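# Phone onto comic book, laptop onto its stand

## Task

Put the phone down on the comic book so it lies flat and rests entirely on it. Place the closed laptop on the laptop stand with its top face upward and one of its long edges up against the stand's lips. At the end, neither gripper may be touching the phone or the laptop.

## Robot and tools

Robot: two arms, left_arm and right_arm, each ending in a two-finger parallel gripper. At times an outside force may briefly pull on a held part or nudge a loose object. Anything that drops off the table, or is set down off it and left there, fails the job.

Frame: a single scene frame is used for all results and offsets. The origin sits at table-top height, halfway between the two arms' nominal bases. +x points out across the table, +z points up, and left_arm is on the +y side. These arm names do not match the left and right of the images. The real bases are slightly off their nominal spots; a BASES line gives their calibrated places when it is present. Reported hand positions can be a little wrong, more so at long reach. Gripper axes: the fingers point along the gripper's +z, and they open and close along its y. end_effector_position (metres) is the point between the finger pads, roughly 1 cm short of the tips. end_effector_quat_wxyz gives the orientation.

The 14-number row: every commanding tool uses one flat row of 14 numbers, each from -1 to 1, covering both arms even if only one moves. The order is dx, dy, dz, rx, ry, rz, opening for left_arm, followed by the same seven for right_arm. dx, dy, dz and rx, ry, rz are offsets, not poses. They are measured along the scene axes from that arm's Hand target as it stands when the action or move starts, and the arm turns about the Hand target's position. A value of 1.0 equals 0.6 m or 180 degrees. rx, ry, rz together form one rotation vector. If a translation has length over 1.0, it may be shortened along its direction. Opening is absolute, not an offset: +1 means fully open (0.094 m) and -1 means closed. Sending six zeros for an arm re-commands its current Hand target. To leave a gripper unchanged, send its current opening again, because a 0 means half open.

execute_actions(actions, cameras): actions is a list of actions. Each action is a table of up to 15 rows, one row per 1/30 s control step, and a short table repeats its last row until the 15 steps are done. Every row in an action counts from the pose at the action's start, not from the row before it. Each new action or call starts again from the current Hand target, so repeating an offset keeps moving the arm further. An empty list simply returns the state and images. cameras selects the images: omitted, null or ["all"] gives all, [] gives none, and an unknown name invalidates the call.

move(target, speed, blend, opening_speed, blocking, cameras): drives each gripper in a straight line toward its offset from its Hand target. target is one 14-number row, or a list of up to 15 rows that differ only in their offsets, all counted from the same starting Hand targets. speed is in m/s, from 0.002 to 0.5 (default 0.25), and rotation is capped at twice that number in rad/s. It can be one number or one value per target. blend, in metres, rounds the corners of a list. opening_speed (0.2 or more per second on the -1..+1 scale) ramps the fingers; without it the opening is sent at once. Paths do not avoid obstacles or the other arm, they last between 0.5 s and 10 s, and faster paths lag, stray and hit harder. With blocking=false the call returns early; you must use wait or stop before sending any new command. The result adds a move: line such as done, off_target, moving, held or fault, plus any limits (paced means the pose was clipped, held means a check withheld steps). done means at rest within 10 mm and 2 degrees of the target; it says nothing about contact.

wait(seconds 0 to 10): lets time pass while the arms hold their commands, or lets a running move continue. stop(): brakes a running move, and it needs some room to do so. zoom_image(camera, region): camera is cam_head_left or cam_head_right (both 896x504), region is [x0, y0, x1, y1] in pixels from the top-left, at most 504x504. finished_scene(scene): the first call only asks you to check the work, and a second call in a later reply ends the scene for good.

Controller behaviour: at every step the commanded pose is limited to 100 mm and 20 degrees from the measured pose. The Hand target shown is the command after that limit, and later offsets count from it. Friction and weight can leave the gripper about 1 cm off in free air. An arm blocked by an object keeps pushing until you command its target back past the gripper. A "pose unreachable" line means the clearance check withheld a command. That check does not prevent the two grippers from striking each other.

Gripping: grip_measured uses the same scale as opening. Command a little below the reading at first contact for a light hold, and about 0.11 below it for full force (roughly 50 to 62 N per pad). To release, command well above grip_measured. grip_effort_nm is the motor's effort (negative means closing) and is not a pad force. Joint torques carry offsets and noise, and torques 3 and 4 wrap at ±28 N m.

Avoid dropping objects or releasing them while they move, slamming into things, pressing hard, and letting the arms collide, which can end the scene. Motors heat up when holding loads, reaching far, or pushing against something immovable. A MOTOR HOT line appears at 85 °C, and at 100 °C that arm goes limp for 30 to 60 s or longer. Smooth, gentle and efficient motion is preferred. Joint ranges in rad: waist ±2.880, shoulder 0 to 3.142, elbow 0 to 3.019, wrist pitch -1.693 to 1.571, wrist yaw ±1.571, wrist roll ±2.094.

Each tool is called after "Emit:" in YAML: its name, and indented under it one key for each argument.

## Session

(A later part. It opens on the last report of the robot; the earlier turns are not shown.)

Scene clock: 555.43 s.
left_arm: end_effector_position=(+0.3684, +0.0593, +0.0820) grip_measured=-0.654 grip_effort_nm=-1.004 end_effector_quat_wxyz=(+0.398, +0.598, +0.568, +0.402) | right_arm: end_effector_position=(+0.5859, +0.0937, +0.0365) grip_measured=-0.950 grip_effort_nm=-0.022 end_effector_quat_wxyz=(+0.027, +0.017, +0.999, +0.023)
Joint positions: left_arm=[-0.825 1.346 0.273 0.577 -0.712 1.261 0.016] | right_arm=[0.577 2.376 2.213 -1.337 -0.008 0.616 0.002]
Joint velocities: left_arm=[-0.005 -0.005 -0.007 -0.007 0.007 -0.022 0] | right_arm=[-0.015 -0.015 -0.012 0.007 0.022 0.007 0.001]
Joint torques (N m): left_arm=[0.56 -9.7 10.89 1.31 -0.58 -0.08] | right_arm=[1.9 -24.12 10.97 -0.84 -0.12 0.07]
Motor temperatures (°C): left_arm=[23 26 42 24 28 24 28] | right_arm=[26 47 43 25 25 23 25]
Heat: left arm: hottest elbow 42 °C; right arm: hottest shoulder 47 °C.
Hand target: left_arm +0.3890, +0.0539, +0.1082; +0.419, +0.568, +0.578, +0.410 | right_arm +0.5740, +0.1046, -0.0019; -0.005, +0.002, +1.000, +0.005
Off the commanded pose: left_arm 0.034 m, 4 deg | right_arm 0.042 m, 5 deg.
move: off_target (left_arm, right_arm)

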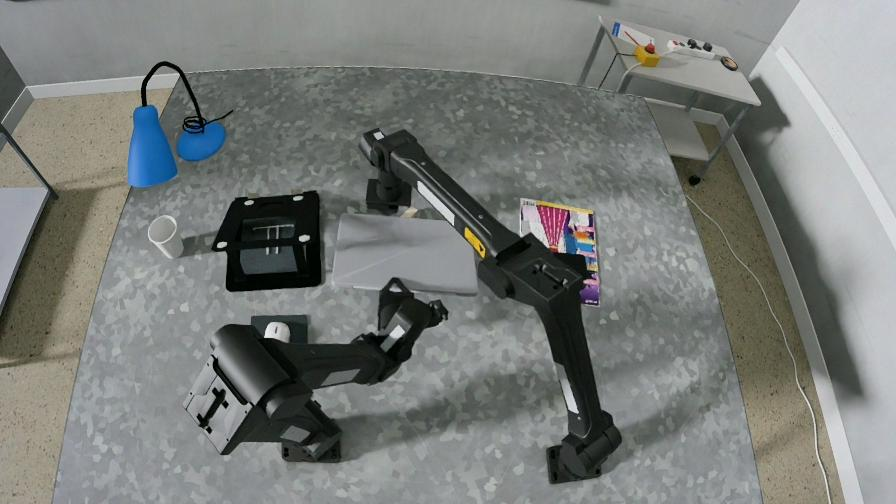

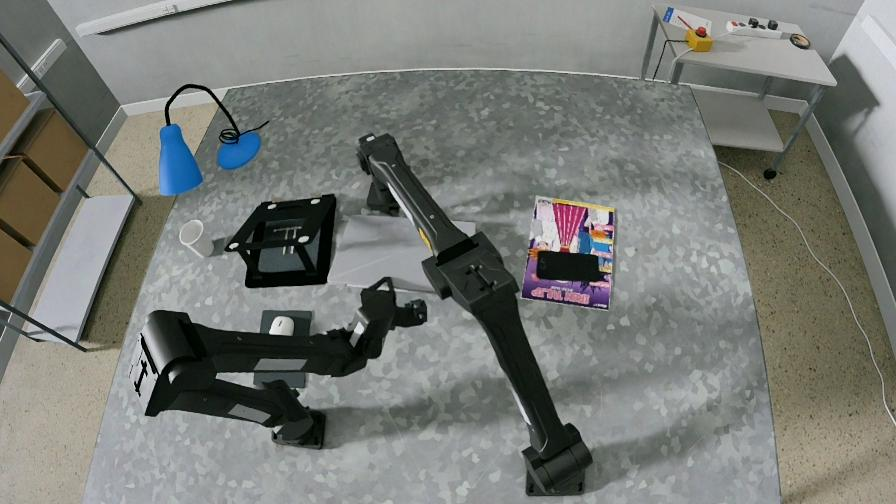

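Emit:
move:
  target:
    - [0,0,0,0,0,0,-0.95,0.07,0,0.05,0,0,0,-0.95]
    - [0,0,0,0,0,0,-0.95,0.07,0,0.4,0,0,0,-0.95]
    - [0,0,0,0,0,0,-0.95,-0.25,-0.55,0.45,0,0,0,-0.95]
  speed: 0.2

Emit:
zoom_image:
  camera: "cam_head_right"
  region: [320, 190, 500, 360]

Scene clock: 562.77 s.
left_arm: end_effector_position=(+0.3685, +0.0598, +0.0821) grip_measured=-0.654 grip_effort_nm=-1.004 end_effector_quat_wxyz=(+0.398, +0.597, +0.569, +0.402) | right_arm: end_effector_position=(+0.4234, -0.2167, +0.2757) grip_measured=-0.950 grip_effort_nm=-0.017 end_effector_quat_wxyz=(-0.004, +0.003, +1.000, +0.005)
Joint positions: left_arm=[-0.824 1.345 0.273 0.575 -0.712 1.26 0.016] | right_arm=[0.198 1.549 1.578 -1.606 -0.011 0.21 0.002]
Joint velocities: left_arm=[0.015 -0.015 0.002 -0.007 -0.051 -0.037 0] | right_arm=[-0.005 0.005 -0.002 0.002 -0.037 -0.022 -0.001]
Joint torques (N m): left_arm=[0.79 -9.93 11 1.4 -0.61 -0.12] | right_arm=[0.09 -17.96 7.68 0.53 0 0.06]
Motor temperatures (°C): left_arm=[22 26 42 24 28 24 28] | right_arm=[26 47 43 25 24 23 25]
Heat: left arm: hottest elbow 42 °C; right arm: hottest shoulder 47 °C.
Hand target: left_arm +0.3890, +0.0540, +0.1082; +0.419, +0.568, +0.578, +0.410 | right_arm +0.4221, -0.2201, +0.2738; -0.002, +0.002, +1.000, +0.006
Off the commanded pose: left_arm 0.034 m, 4 deg | right_arm 0.012 m, 0 deg.
move: off_target (left_arm, right_arm)

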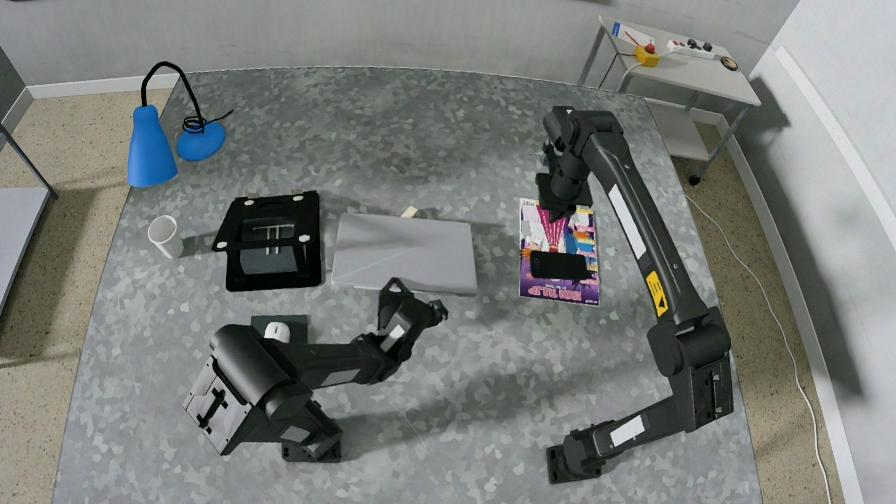

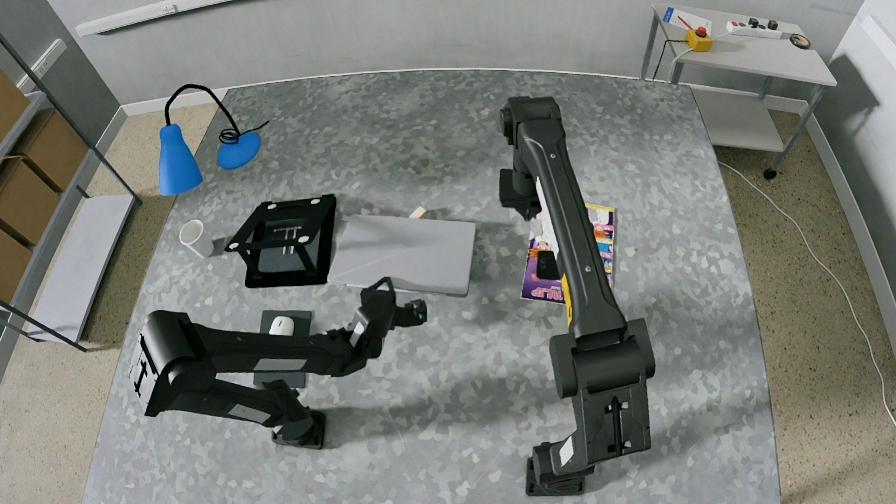

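Scaled by 2.800.

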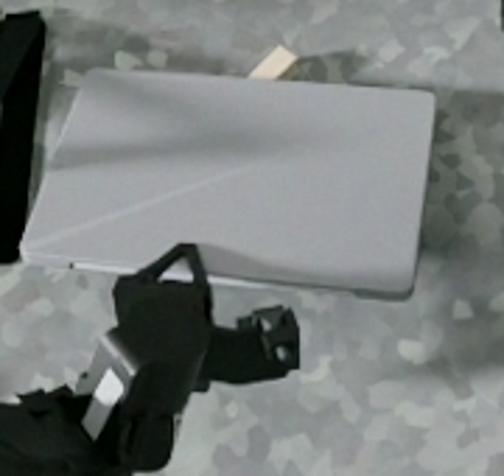

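Emit:
move:
  target: [0,0,0,0,0,0,-0.95,-0.087,-0.033,-0.07,0.460,-0.028,-0.197,0]
  speed: 0.3

Emit:
zoom_image:
  camera: "cam_head_right"
  region: [320, 150, 620, 400]

Scene clock: 596.07 s.
left_arm: end_effector_position=(+0.3684, +0.0599, +0.0822) grip_measured=-0.654 grip_effort_nm=-1.009 end_effector_quat_wxyz=(+0.397, +0.597, +0.569, +0.402) | right_arm: end_effector_position=(+0.3700, -0.2402, +0.2351) grip_measured=-0.001 grip_effort_nm=0.066 end_effector_quat_wxyz=(+0.038, +0.271, +0.706, +0.653)
Joint positions: left_arm=[-0.824 1.344 0.273 0.573 -0.712 1.26 0.016] | right_arm=[-0.253 1.227 0.668 -0.133 -1.343 1.2 0.047]
Joint velocities: left_arm=[-0.015 0.005 0.007 -0.012 0.037 -0.022 0] | right_arm=[-0.015 -0.005 -0.007 -0.012 0.037 0.037 0]
Joint torques (N m): left_arm=[-0.03 -10.52 11.07 1.25 -0.57 -0.08] | right_arm=[-0.03 -11.28 7.23 1.62 -0.3 0.17]
Motor temperatures (°C): left_arm=[22 26 42 24 27 23 28] | right_arm=[26 44 43 25 24 23 25]
Heat: left arm: hottest elbow 42 °C; right arm: hottest shoulder 44 °C.
Hand target: left_arm +0.3889, +0.0539, +0.1081; +0.419, +0.569, +0.578, +0.410 | right_arm +0.3663, -0.2424, +0.2353; +0.045, +0.273, +0.705, +0.653
Off the commanded pose: left_arm 0.034 m, 4 deg | right_arm 0.003 m, 1 deg.
move: off_target (left_arm)

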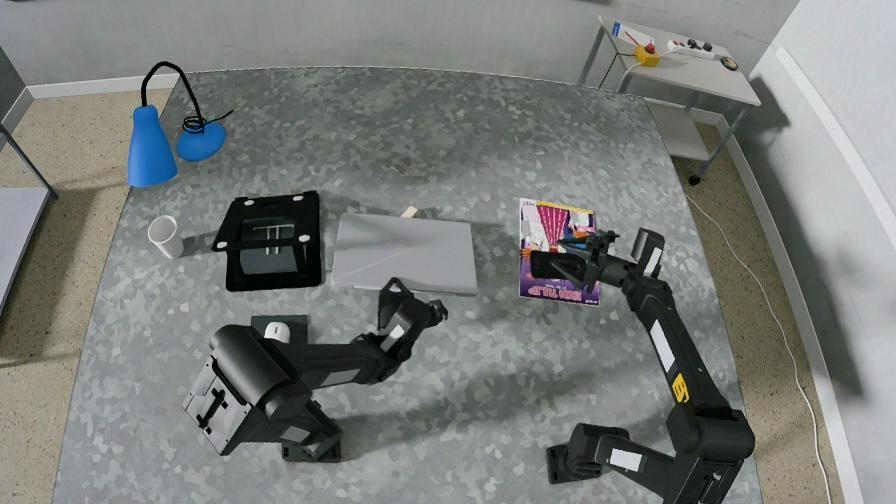

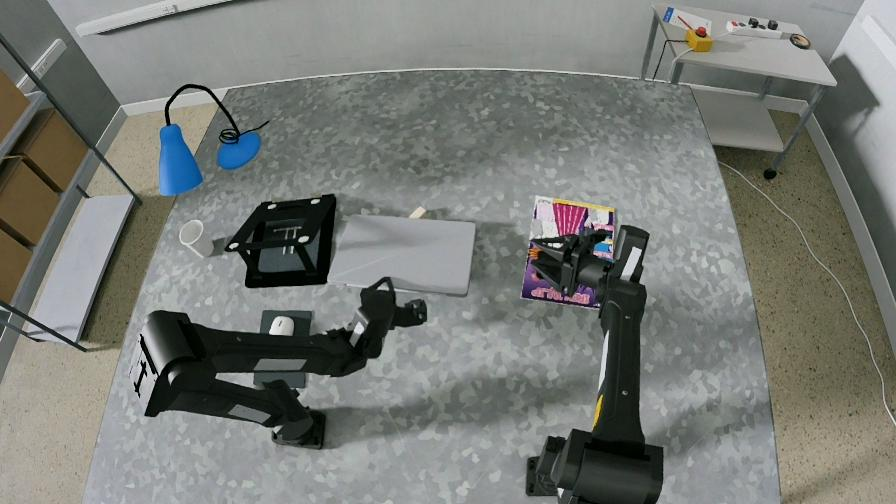

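Scaled by 1.680.

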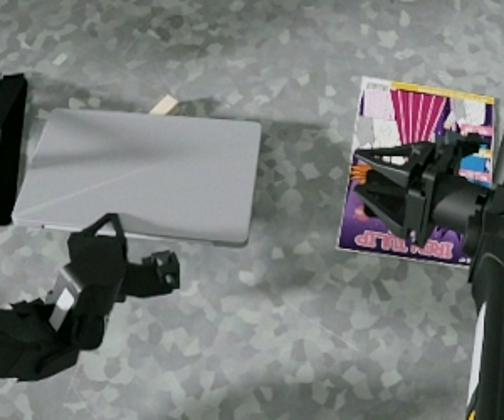

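Emit:
move:
  target: [0,0,0,0,0,0,-0.95,0.067,0.1,-0.21,0,0,0,0]
  speed: 0.2

Emit:
zoom_image:
  camera: "cam_head_right"
  region: [320, 150, 620, 400]

Emit:
zoom_image:
  camera: "cam_head_left"
  region: [320, 150, 620, 400]

Scene clock: 601.50 s.
left_arm: end_effector_position=(+0.3685, +0.0600, +0.0822) grip_measured=-0.654 grip_effort_nm=-1.009 end_effector_quat_wxyz=(+0.397, +0.597, +0.569, +0.402) | right_arm: end_effector_position=(+0.4088, -0.1877, +0.1214) grip_measured=-0.001 grip_effort_nm=0.056 end_effector_quat_wxyz=(+0.058, +0.265, +0.706, +0.654)
Joint positions: left_arm=[-0.823 1.344 0.273 0.573 -0.712 1.26 0.016] | right_arm=[-0.085 1.623 0.561 0.696 -1.179 1.5 0.047]
Joint velocities: left_arm=[0.005 -0.015 -0.002 0.017 -0.051 -0.007 -0.001] | right_arm=[0.015 0.005 -0.002 0.002 -0.007 0.007 0]
Joint torques (N m): left_arm=[-0.15 -9.76 10.99 1.29 -0.62 -0.14] | right_arm=[1.32 -11.05 4.44 1.77 -0.11 0.19]
Motor temperatures (°C): left_arm=[22 26 42 24 27 23 28] | right_arm=[26 43 43 25 24 23 25]
Heat: left arm: hottest elbow 42 °C; right arm: hottest shoulder 43 °C.
Hand target: left_arm +0.3890, +0.0540, +0.1081; +0.419, +0.568, +0.578, +0.410 | right_arm +0.4037, -0.1827, +0.1078; +0.044, +0.273, +0.706, +0.652
Off the commanded pose: left_arm 0.034 m, 4 deg | right_arm 0.013 m, 2 deg.
move: off_target (left_arm, right_arm)

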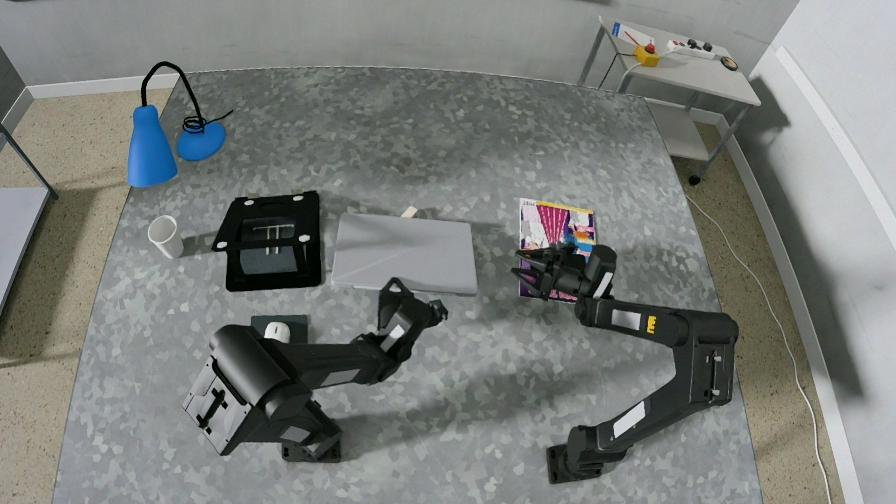

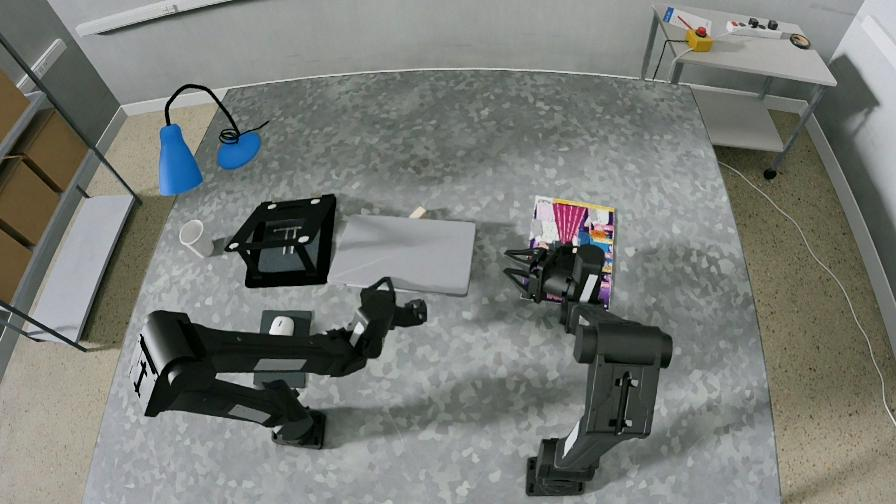

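Scaled by 1.680.

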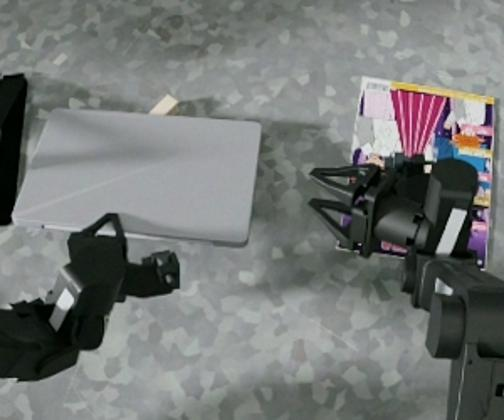

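Scaled by 1.680.

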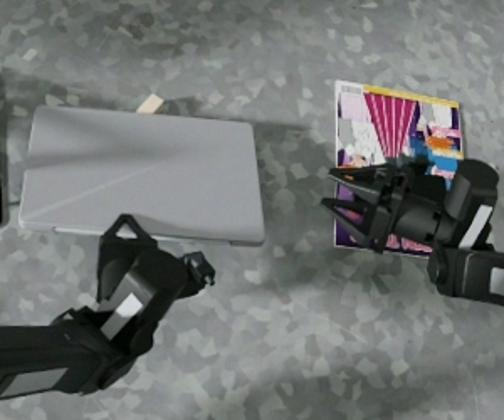

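Emit:
move:
  target: [0,0,0,0,0,0,-0.95,-0.01,0.04,-0.085,0,0,0,0]
  speed: 0.12

Emit:
zoom_image:
  camera: "cam_head_right"
  region: [420, 200, 600, 350]

Emit:
zoom_image:
  camera: "cam_head_left"
  region: [420, 200, 600, 350]

Scene clock: 607.90 s.
left_arm: end_effector_position=(+0.3685, +0.0600, +0.0822) grip_measured=-0.654 grip_effort_nm=-1.013 end_effector_quat_wxyz=(+0.397, +0.597, +0.569, +0.402) | right_arm: end_effector_position=(+0.4027, -0.1640, +0.0691) grip_measured=-0.001 grip_effort_nm=0.061 end_effector_quat_wxyz=(+0.058, +0.266, +0.705, +0.654)
Joint positions: left_arm=[-0.823 1.344 0.273 0.573 -0.712 1.26 0.016] | right_arm=[-0.02 1.811 0.53 0.964 -1.117 1.557 0.047]
Joint velocities: left_arm=[0.015 -0.015 0.002 -0.007 0.022 0.007 0.001] | right_arm=[-0.005 0.005 -0.012 -0.007 0.037 -0.007 0]
Joint torques (N m): left_arm=[0.26 -9.82 10.92 1.5 -0.58 -0.11] | right_arm=[1.44 -11.99 3 1.8 -0.08 0.2]
Motor temperatures (°C): left_arm=[22 26 42 24 27 23 28] | right_arm=[26 43 43 25 24 23 25]
Heat: left arm: hottest elbow 42 °C; right arm: hottest shoulder 43 °C.
Hand target: left_arm +0.3890, +0.0540, +0.1081; +0.419, +0.568, +0.578, +0.410 | right_arm +0.3968, -0.1586, +0.0568; +0.044, +0.273, +0.706, +0.652
Off the commanded pose: left_arm 0.034 m, 4 deg | right_arm 0.014 m, 2 deg.
move: off_target (left_arm, right_arm)

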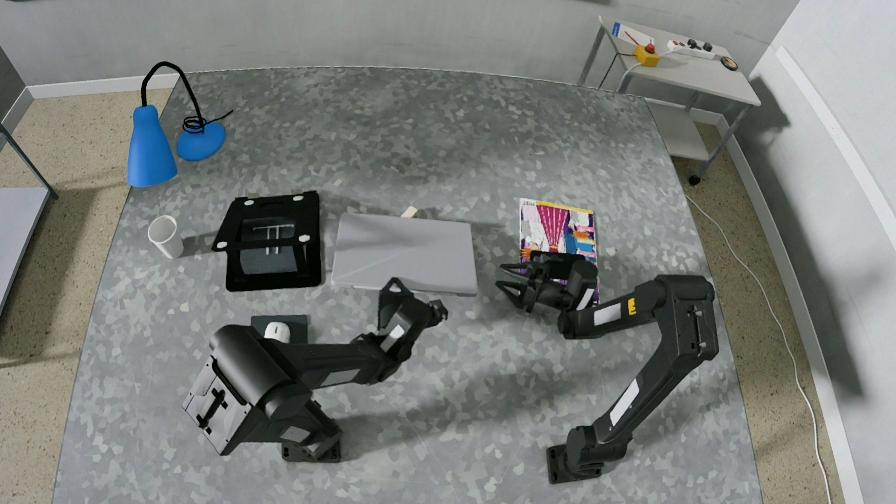

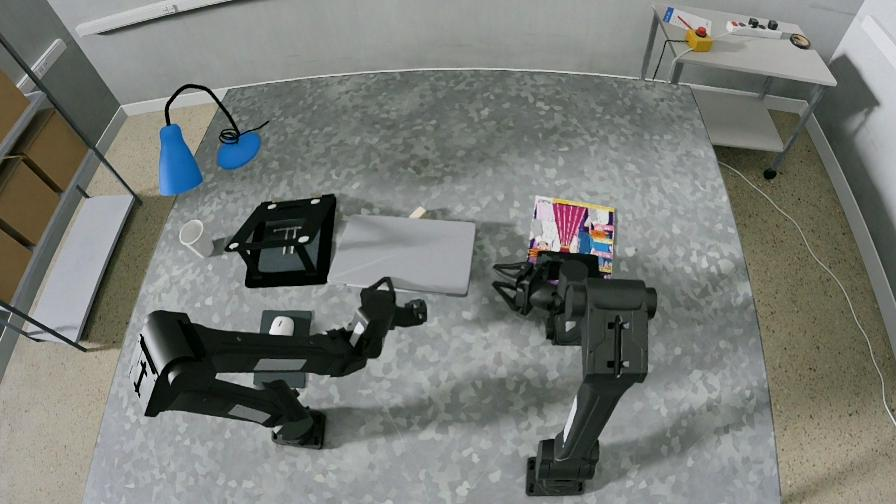

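Scaled by 2.800.

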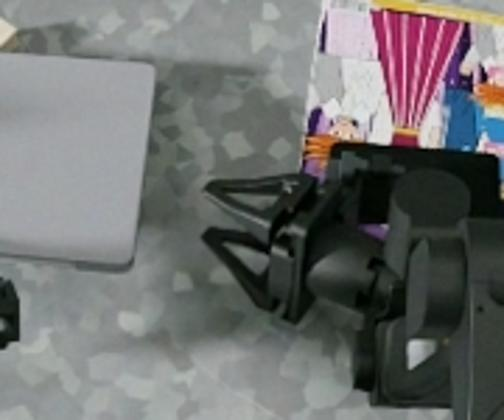

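Scaled by 2.800.

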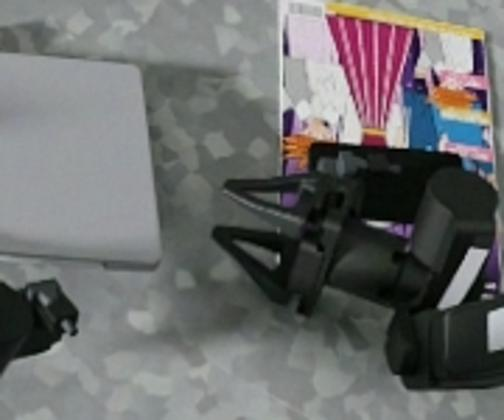

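Emit:
move:
  target: [0,0,0,0,0,0,-0.95,0.035,0.076,-0.013,0,0,0,0.3]
  speed: 0.08

Emit:
zoom_image:
  camera: "cam_head_right"
  region: [420, 200, 600, 350]

Emit:
zoom_image:
  camera: "cam_head_left"
  region: [420, 200, 600, 350]

Scene clock: 618.17 s.
left_arm: end_effector_position=(+0.3685, +0.0600, +0.0822) grip_measured=-0.654 grip_effort_nm=-1.009 end_effector_quat_wxyz=(+0.397, +0.597, +0.569, +0.402) | right_arm: end_effector_position=(+0.4110, -0.1194, +0.0556) grip_measured=+0.299 grip_effort_nm=0.066 end_effector_quat_wxyz=(+0.050, +0.272, +0.707, +0.651)
Joint positions: left_arm=[-0.823 1.344 0.273 0.573 -0.712 1.26 0.016] | right_arm=[0.101 1.876 0.562 1.035 -1.002 1.623 0.061]
Joint velocities: left_arm=[-0.005 -0.005 -0.007 -0.012 -0.007 0.007 0] | right_arm=[-0.024 0.005 0.017 0.007 -0.007 -0.007 0]
Joint torques (N m): left_arm=[0.09 -9.52 10.88 1.61 -0.6 -0.11] | right_arm=[1.32 -12.28 5.31 1.8 -0.03 0.24]
Motor temperatures (°C): left_arm=[22 26 42 24 27 23 29] | right_arm=[26 42 42 25 24 23 25]
Heat: left arm: hottest elbow 42 °C; right arm: hottest shoulder 42 °C.
Hand target: left_arm +0.3890, +0.0540, +0.1081; +0.419, +0.568, +0.578, +0.410 | right_arm +0.4183, -0.1133, +0.0485; +0.044, +0.273, +0.706, +0.652
Off the commanded pose: left_arm 0.034 m, 4 deg | right_arm 0.011 m, 1 deg.
move: off_target (left_arm, right_arm)

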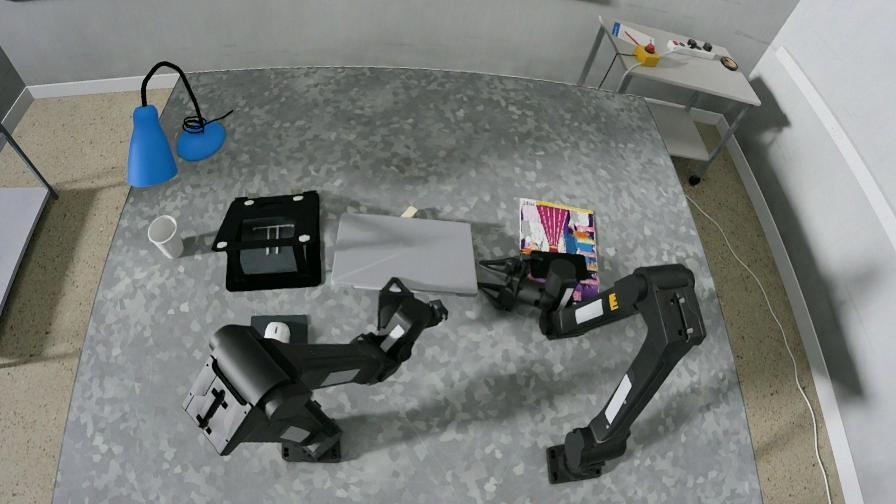

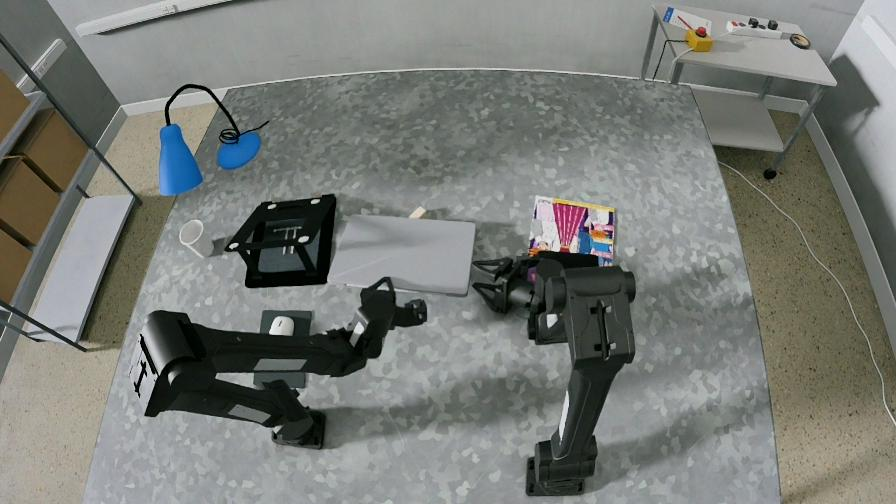

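Scaled by 2.800.

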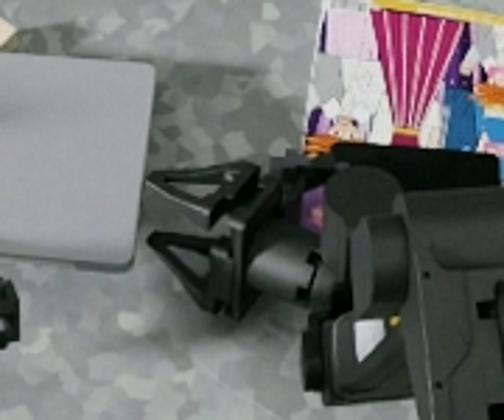

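Scaled by 2.800.

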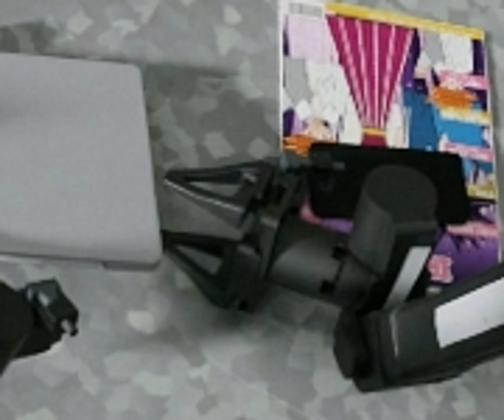

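Emit:
move:
  target: [0,0,0,0,0,0,-0.95,0.038,0.075,0.005,0,0,0,0.3]
  speed: 0.06

Emit:
zoom_image:
  camera: "cam_head_right"
  region: [420, 200, 600, 350]

Emit:
zoom_image:
  camera: "cam_head_left"
  region: [420, 200, 600, 350]

Scene clock: 622.17 s.
left_arm: end_effector_position=(+0.3685, +0.0600, +0.0822) grip_measured=-0.654 grip_effort_nm=-1.009 end_effector_quat_wxyz=(+0.397, +0.597, +0.569, +0.402) | right_arm: end_effector_position=(+0.4335, -0.0760, +0.0589) grip_measured=+0.299 grip_effort_nm=0.061 end_effector_quat_wxyz=(+0.052, +0.271, +0.706, +0.653)
Joint positions: left_arm=[-0.823 1.344 0.273 0.573 -0.712 1.26 0.016] | right_arm=[0.204 1.909 0.64 1.036 -0.903 1.675 0.061]
Joint velocities: left_arm=[-0.005 -0.005 -0.002 0.002 0.007 -0.022 0] | right_arm=[-0.005 -0.005 -0.007 -0.002 -0.022 0.007 0]
Joint torques (N m): left_arm=[-0.03 -9.41 11.03 1.39 -0.62 -0.09] | right_arm=[1.44 -13.8 6.05 1.29 -0.01 0.14]
Motor temperatures (°C): left_arm=[22 26 42 24 27 23 29] | right_arm=[26 42 42 25 24 23 25]
Heat: left arm: hottest elbow 42 °C; right arm: hottest shoulder 42 °C.
Hand target: left_arm +0.3890, +0.0540, +0.1081; +0.419, +0.568, +0.578, +0.410 | right_arm +0.4416, -0.0687, +0.0510; +0.044, +0.273, +0.706, +0.652
Off the commanded pose: left_arm 0.034 m, 4 deg | right_arm 0.013 m, 1 deg.
move: off_target (left_arm, right_arm)

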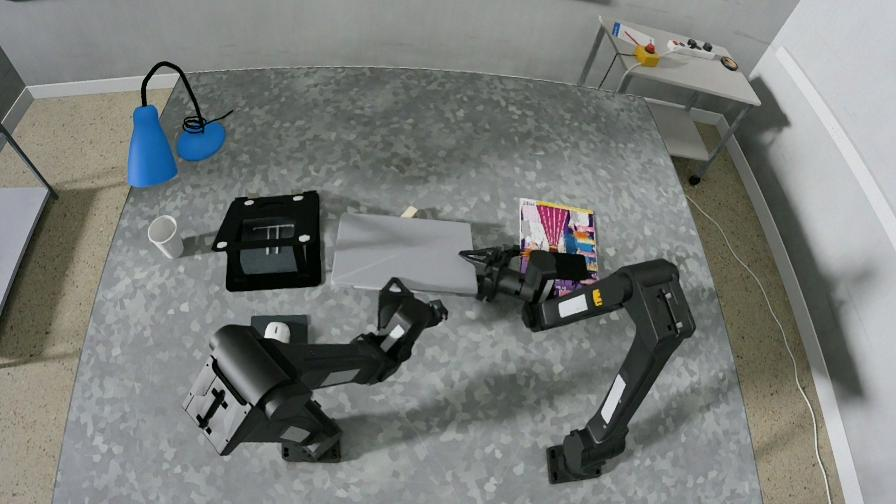

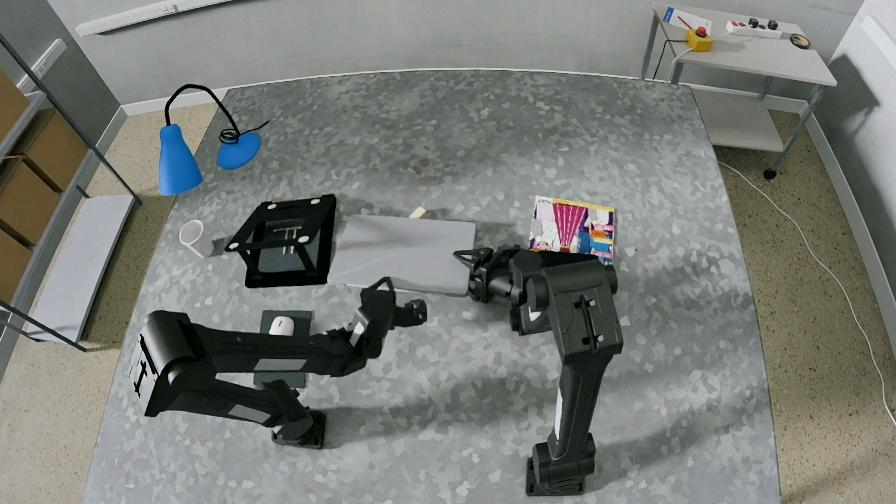

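Scaled by 2.800.

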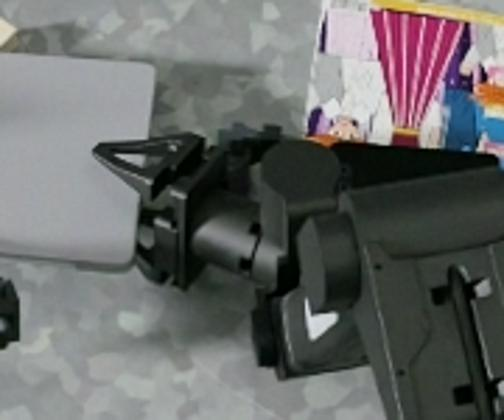

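Scaled by 2.800.

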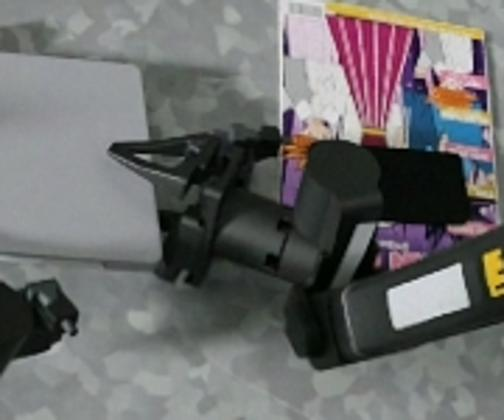

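Emit:
move:
  target: [0,0,0,0,0,0,-0.95,0,0,0,0,0,0,-0.95]
  opening_speed: 0.5

Emit:
zoom_image:
  camera: "cam_head_right"
  region: [320, 190, 560, 350]

Scene clock: 626.80 s.
left_arm: end_effector_position=(+0.3691, +0.0598, +0.0835) grip_measured=-0.654 grip_effort_nm=-1.013 end_effector_quat_wxyz=(+0.401, +0.593, +0.572, +0.400) | right_arm: end_effector_position=(+0.4355, -0.0756, +0.0625) grip_measured=-0.649 grip_effort_nm=-1.033 end_effector_quat_wxyz=(+0.069, +0.253, +0.708, +0.656)
Joint positions: left_arm=[-0.822 1.341 0.275 0.573 -0.712 1.25 0.016] | right_arm=[0.204 1.909 0.644 1.053 -0.903 1.64 0.017]
Joint velocities: left_arm=[-0.005 -0.005 -0.002 -0.012 0.037 -0.007 -0.001] | right_arm=[-0.005 -0.005 -0.007 -0.017 0.022 -0.007 -0.001]
Joint torques (N m): left_arm=[-0.09 -9.29 11.14 1.42 -0.6 -0.03] | right_arm=[1.26 -13.8 5.89 0.76 0.01 0.52]
Motor temperatures (°C): left_arm=[22 26 42 24 27 23 29] | right_arm=[26 42 42 25 24 23 25]
Heat: left arm: hottest elbow 42 °C; right arm: hottest shoulder 42 °C.
Hand target: left_arm +0.3890, +0.0539, +0.1082; +0.419, +0.568, +0.578, +0.410 | right_arm +0.4416, -0.0687, +0.0509; +0.044, +0.273, +0.706, +0.652
Off the commanded pose: left_arm 0.032 m, 4 deg | right_arm 0.015 m, 4 deg.
move: off_target (left_arm, right_arm)

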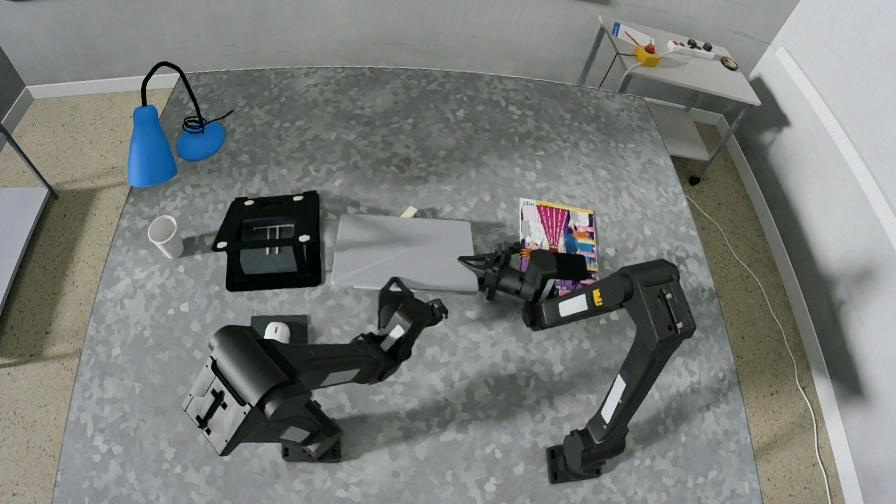

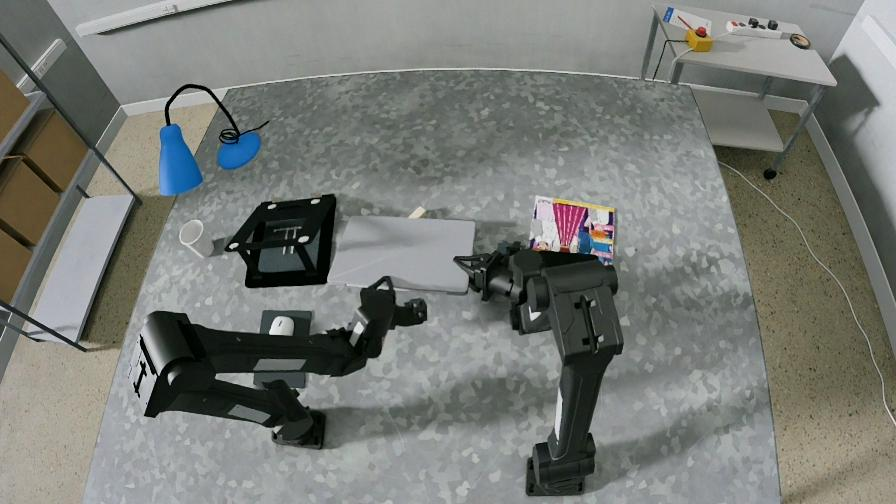

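Scaled by 2.100.

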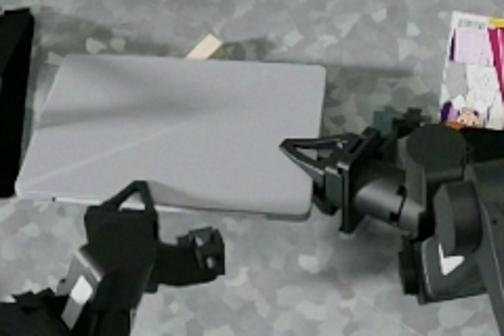

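Emit:
zoom_image:
  camera: "cam_head_left"
  region: [200, 170, 360, 310]

Emit:
zoom_image:
  camera: "cam_head_right"
  region: [210, 170, 370, 310]

Scaled by 3.150.

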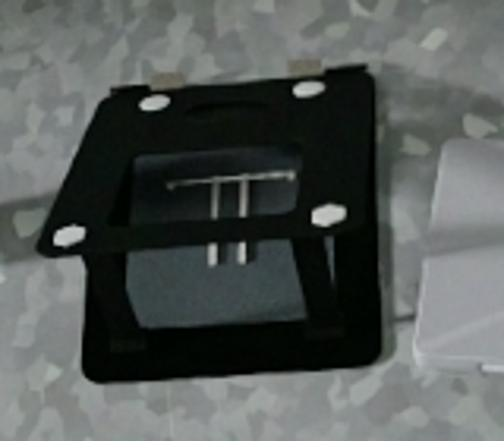

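Scaled by 3.150.

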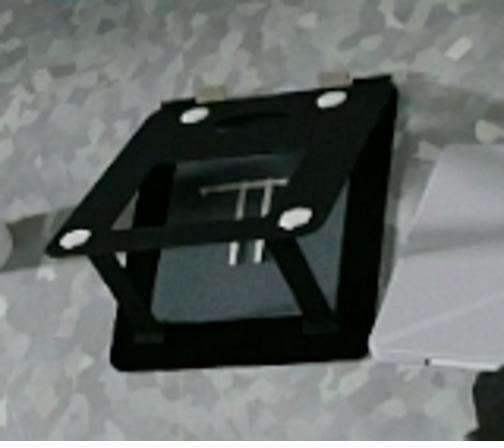

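Emit:
move:
  target: [0,0,0.15,0,0,0,-0.95,0,0,0.18,0,0,0,-0.95]
  speed: 0.06

Emit:
zoom_image:
  camera: "cam_head_right"
  region: [320, 170, 560, 350]

Scene clock: 661.90 s.
left_arm: end_effector_position=(+0.3604, +0.0681, +0.1309) grip_measured=-0.654 grip_effort_nm=-1.009 end_effector_quat_wxyz=(+0.376, +0.601, +0.593, +0.381) | right_arm: end_effector_position=(+0.4241, -0.0703, +0.1075) grip_measured=-0.663 grip_effort_nm=-1.038 end_effector_quat_wxyz=(+0.009, +0.307, +0.719, +0.623)
Joint positions: left_arm=[-0.818 1.051 0.346 0.116 -0.697 1.178 0.016] | right_arm=[0.221 1.676 0.644 0.668 -0.893 1.671 0.016]
Joint velocities: left_arm=[-0.005 0.005 -0.007 -0.002 -0.037 0.007 -0.001] | right_arm=[0.005 -0.005 -0.027 0.002 -0.081 -0.007 0.001]
Joint torques (N m): left_arm=[-1.03 -9.7 17.94 1.99 -1.56 0.66] | right_arm=[0.03 -20.07 8.95 1.99 -0.45 0.19]
Motor temperatures (°C): left_arm=[22 26 43 24 28 23 29] | right_arm=[26 41 41 25 24 23 26]
Heat: left arm: hottest elbow 43 °C; right arm: hottest shoulder 41 °C.
Hand target: left_arm +0.3902, +0.0522, +0.1976; +0.419, +0.568, +0.578, +0.410 | right_arm +0.4439, -0.0686, +0.1589; +0.044, +0.273, +0.706, +0.652
Off the commanded pose: left_arm 0.074 m, 7 deg | right_arm 0.054 m, 7 deg.
move: off_target (left_arm, right_arm)

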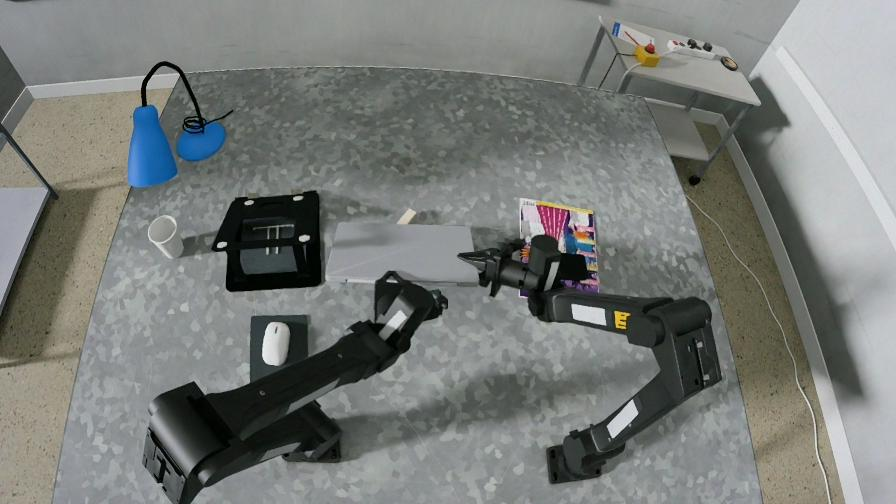

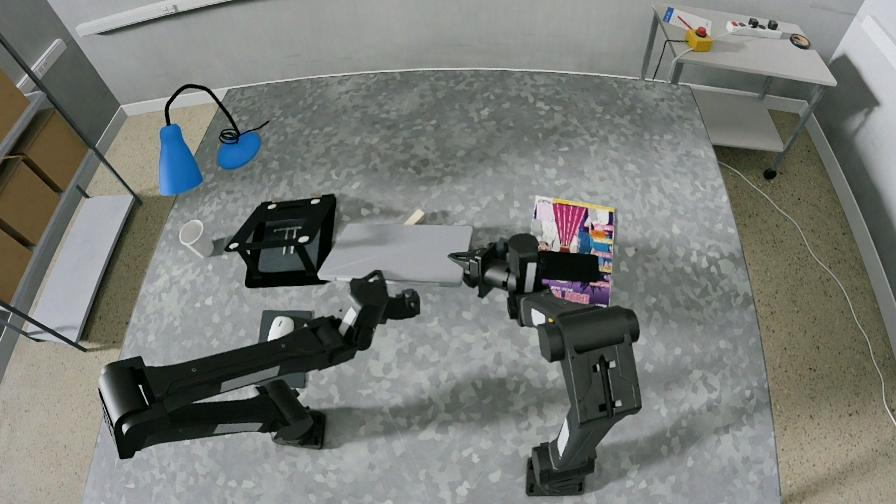

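Scaled by 2.100.

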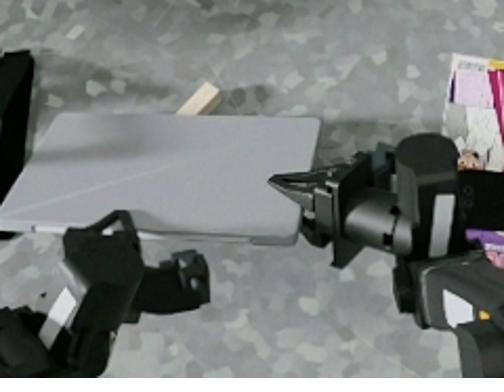

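Emit:
move:
  target: [0.033,0.025,0.145,-0.003,0.045,0.033,-0.95,0.052,0.04,0.126,-0.003,0.045,0.033,-0.95]
  speed: 0.06

Emit:
zoom_image:
  camera: "cam_head_right"
  region: [320, 170, 560, 350]

Scene clock: 671.43 s.
left_arm: end_effector_position=(+0.3773, +0.0784, +0.1981) grip_measured=-0.654 grip_effort_nm=-1.004 end_effector_quat_wxyz=(+0.300, +0.596, +0.651, +0.361) | right_arm: end_effector_position=(+0.4467, -0.0536, +0.1624) grip_measured=-0.662 grip_effort_nm=-1.038 end_effector_quat_wxyz=(-0.083, +0.330, +0.730, +0.593)
Joint positions: left_arm=[-0.76 0.974 0.615 -0.447 -0.684 1.035 0.016] | right_arm=[0.224 1.587 0.842 0.205 -0.987 1.671 0.016]
Joint velocities: left_arm=[-0.024 -0.015 0.007 -0.007 -0.051 0.037 -0.001] | right_arm=[0.015 -0.005 -0.007 -0.017 -0.037 -0.037 0]
Joint torques (N m): left_arm=[-0.38 -9.35 22.63 1.96 -1.61 0.67] | right_arm=[0.38 -20.48 14.32 1.5 -0.66 0.12]
Motor temperatures (°C): left_arm=[22 26 46 24 29 24 29] | right_arm=[26 41 43 25 24 23 27]
Heat: left arm: hottest elbow 46 °C; right arm: hottest elbow 43 °C.
Hand target: left_arm +0.4116, +0.0650, +0.2844; +0.358, +0.563, +0.636, +0.389 | right_arm +0.4773, -0.0451, +0.2341; -0.039, +0.281, +0.723, +0.630
Off the commanded pose: left_arm 0.093 m, 8 deg | right_arm 0.078 m, 9 deg.
move: off_target (left_arm, right_arm); limits=paced

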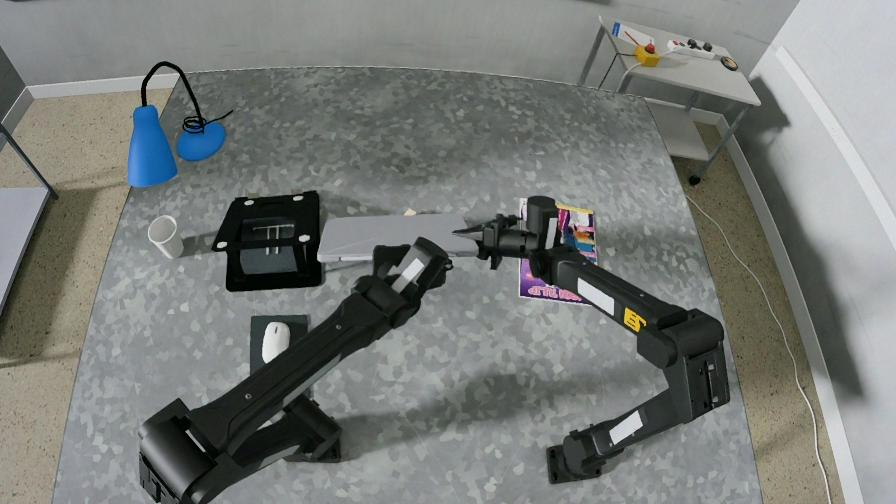

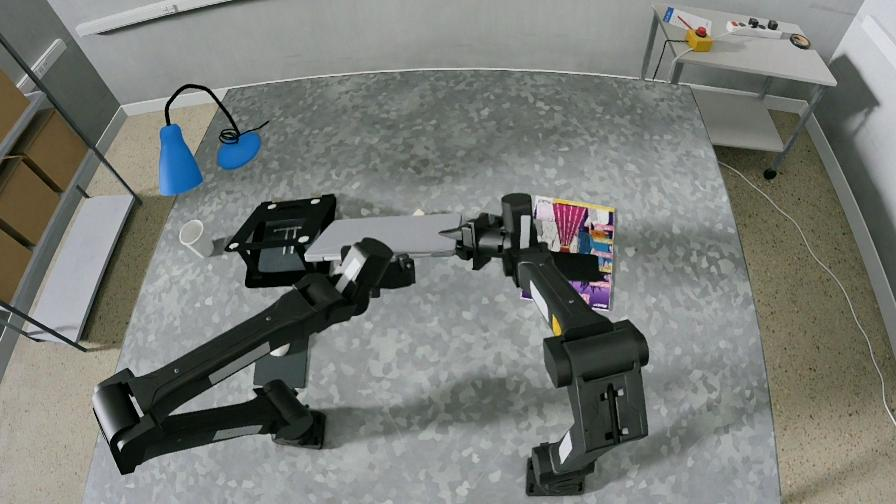

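Scaled by 2.100.

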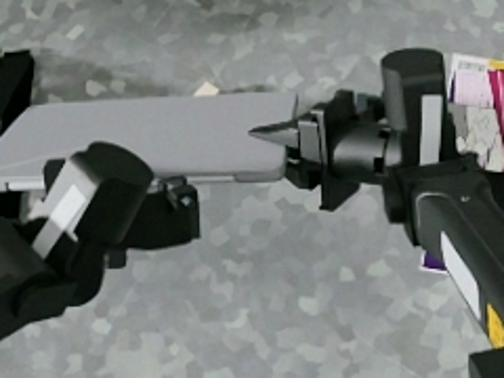

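Emit:
move:
  target:
    - [0.0,0.0,0.09,0,0,0,-0.95,0.0,0.0,0.09,0,0,0,-0.95]
    - [0.02,0.12,0.1,0,0,0.005,-0.95,0.02,0.12,0.1,0,0,0.005,-0.95]
  speed: 0.07

Emit:
zoom_image:
  camera: "cam_head_right"
  region: [220, 170, 520, 350]

Scene clock: 682.07 s.
left_arm: end_effector_position=(+0.3960, +0.1366, +0.2464) grip_measured=-0.654 grip_effort_nm=-1.009 end_effector_quat_wxyz=(+0.292, +0.590, +0.666, +0.350) | right_arm: end_effector_position=(+0.4607, +0.0049, +0.2172) grip_measured=-0.664 grip_effort_nm=-1.038 end_effector_quat_wxyz=(-0.083, +0.335, +0.735, +0.583)
Joint positions: left_arm=[-0.54 0.864 0.69 -0.564 -0.522 1.174 0.016] | right_arm=[0.341 1.554 0.988 0.069 -0.876 1.744 0.016]
Joint velocities: left_arm=[0.005 0.005 0.002 0.012 -0.007 0.037 0] | right_arm=[-0.005 -0.005 -0.002 0.002 -0.037 -0.022 0]
Joint torques (N m): left_arm=[0.38 -8.82 23.54 2.25 -1.2 0.72] | right_arm=[1.38 -18.49 17.06 2.33 -0.79 0.08]
Motor temperatures (°C): left_arm=[22 26 50 24 30 24 29] | right_arm=[26 42 46 25 25 23 27]
Heat: left arm: hottest elbow 50 °C; right arm: hottest elbow 46 °C.
Hand target: left_arm +0.4246, +0.1360, +0.3424; +0.354, +0.558, +0.640, +0.392 | right_arm +0.4914, +0.0270, +0.2933; -0.044, +0.276, +0.725, +0.629
Off the commanded pose: left_arm 0.102 m, 10 deg; position clipped | right_arm 0.085 m, 10 deg.
move: off_target (left_arm, right_arm); limits=paced

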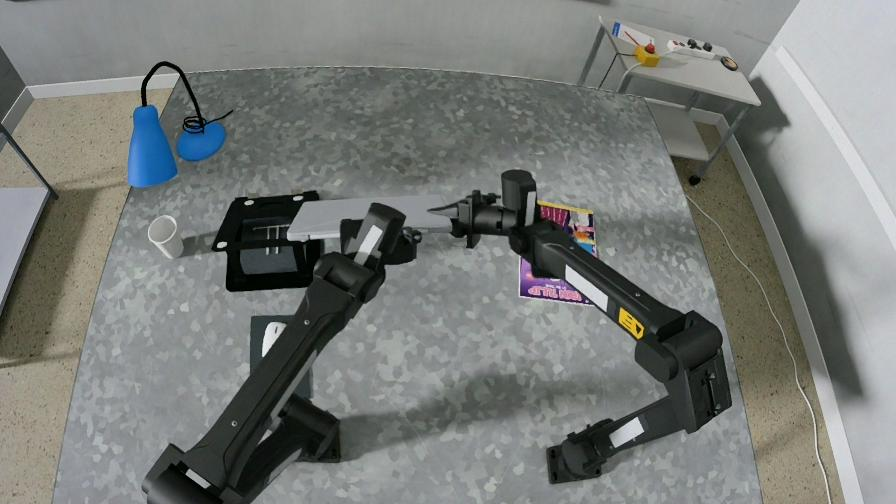

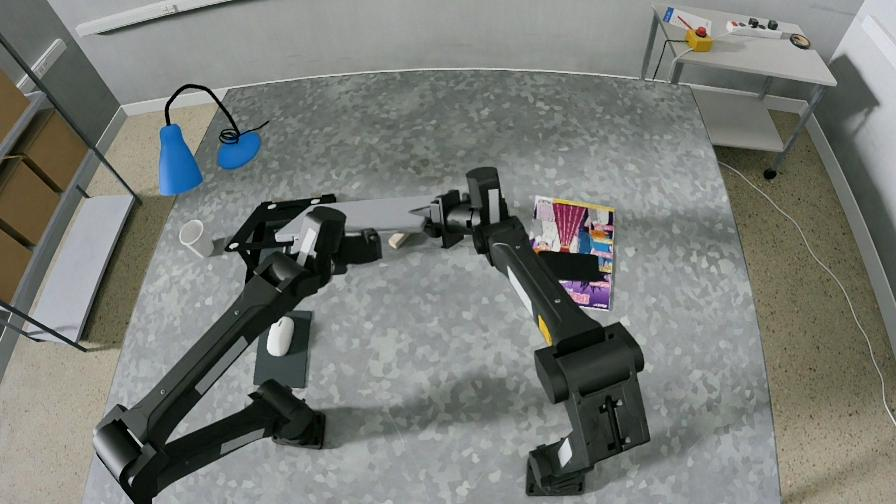

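Scaled by 1.680.

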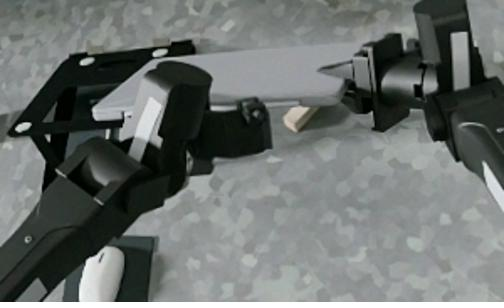

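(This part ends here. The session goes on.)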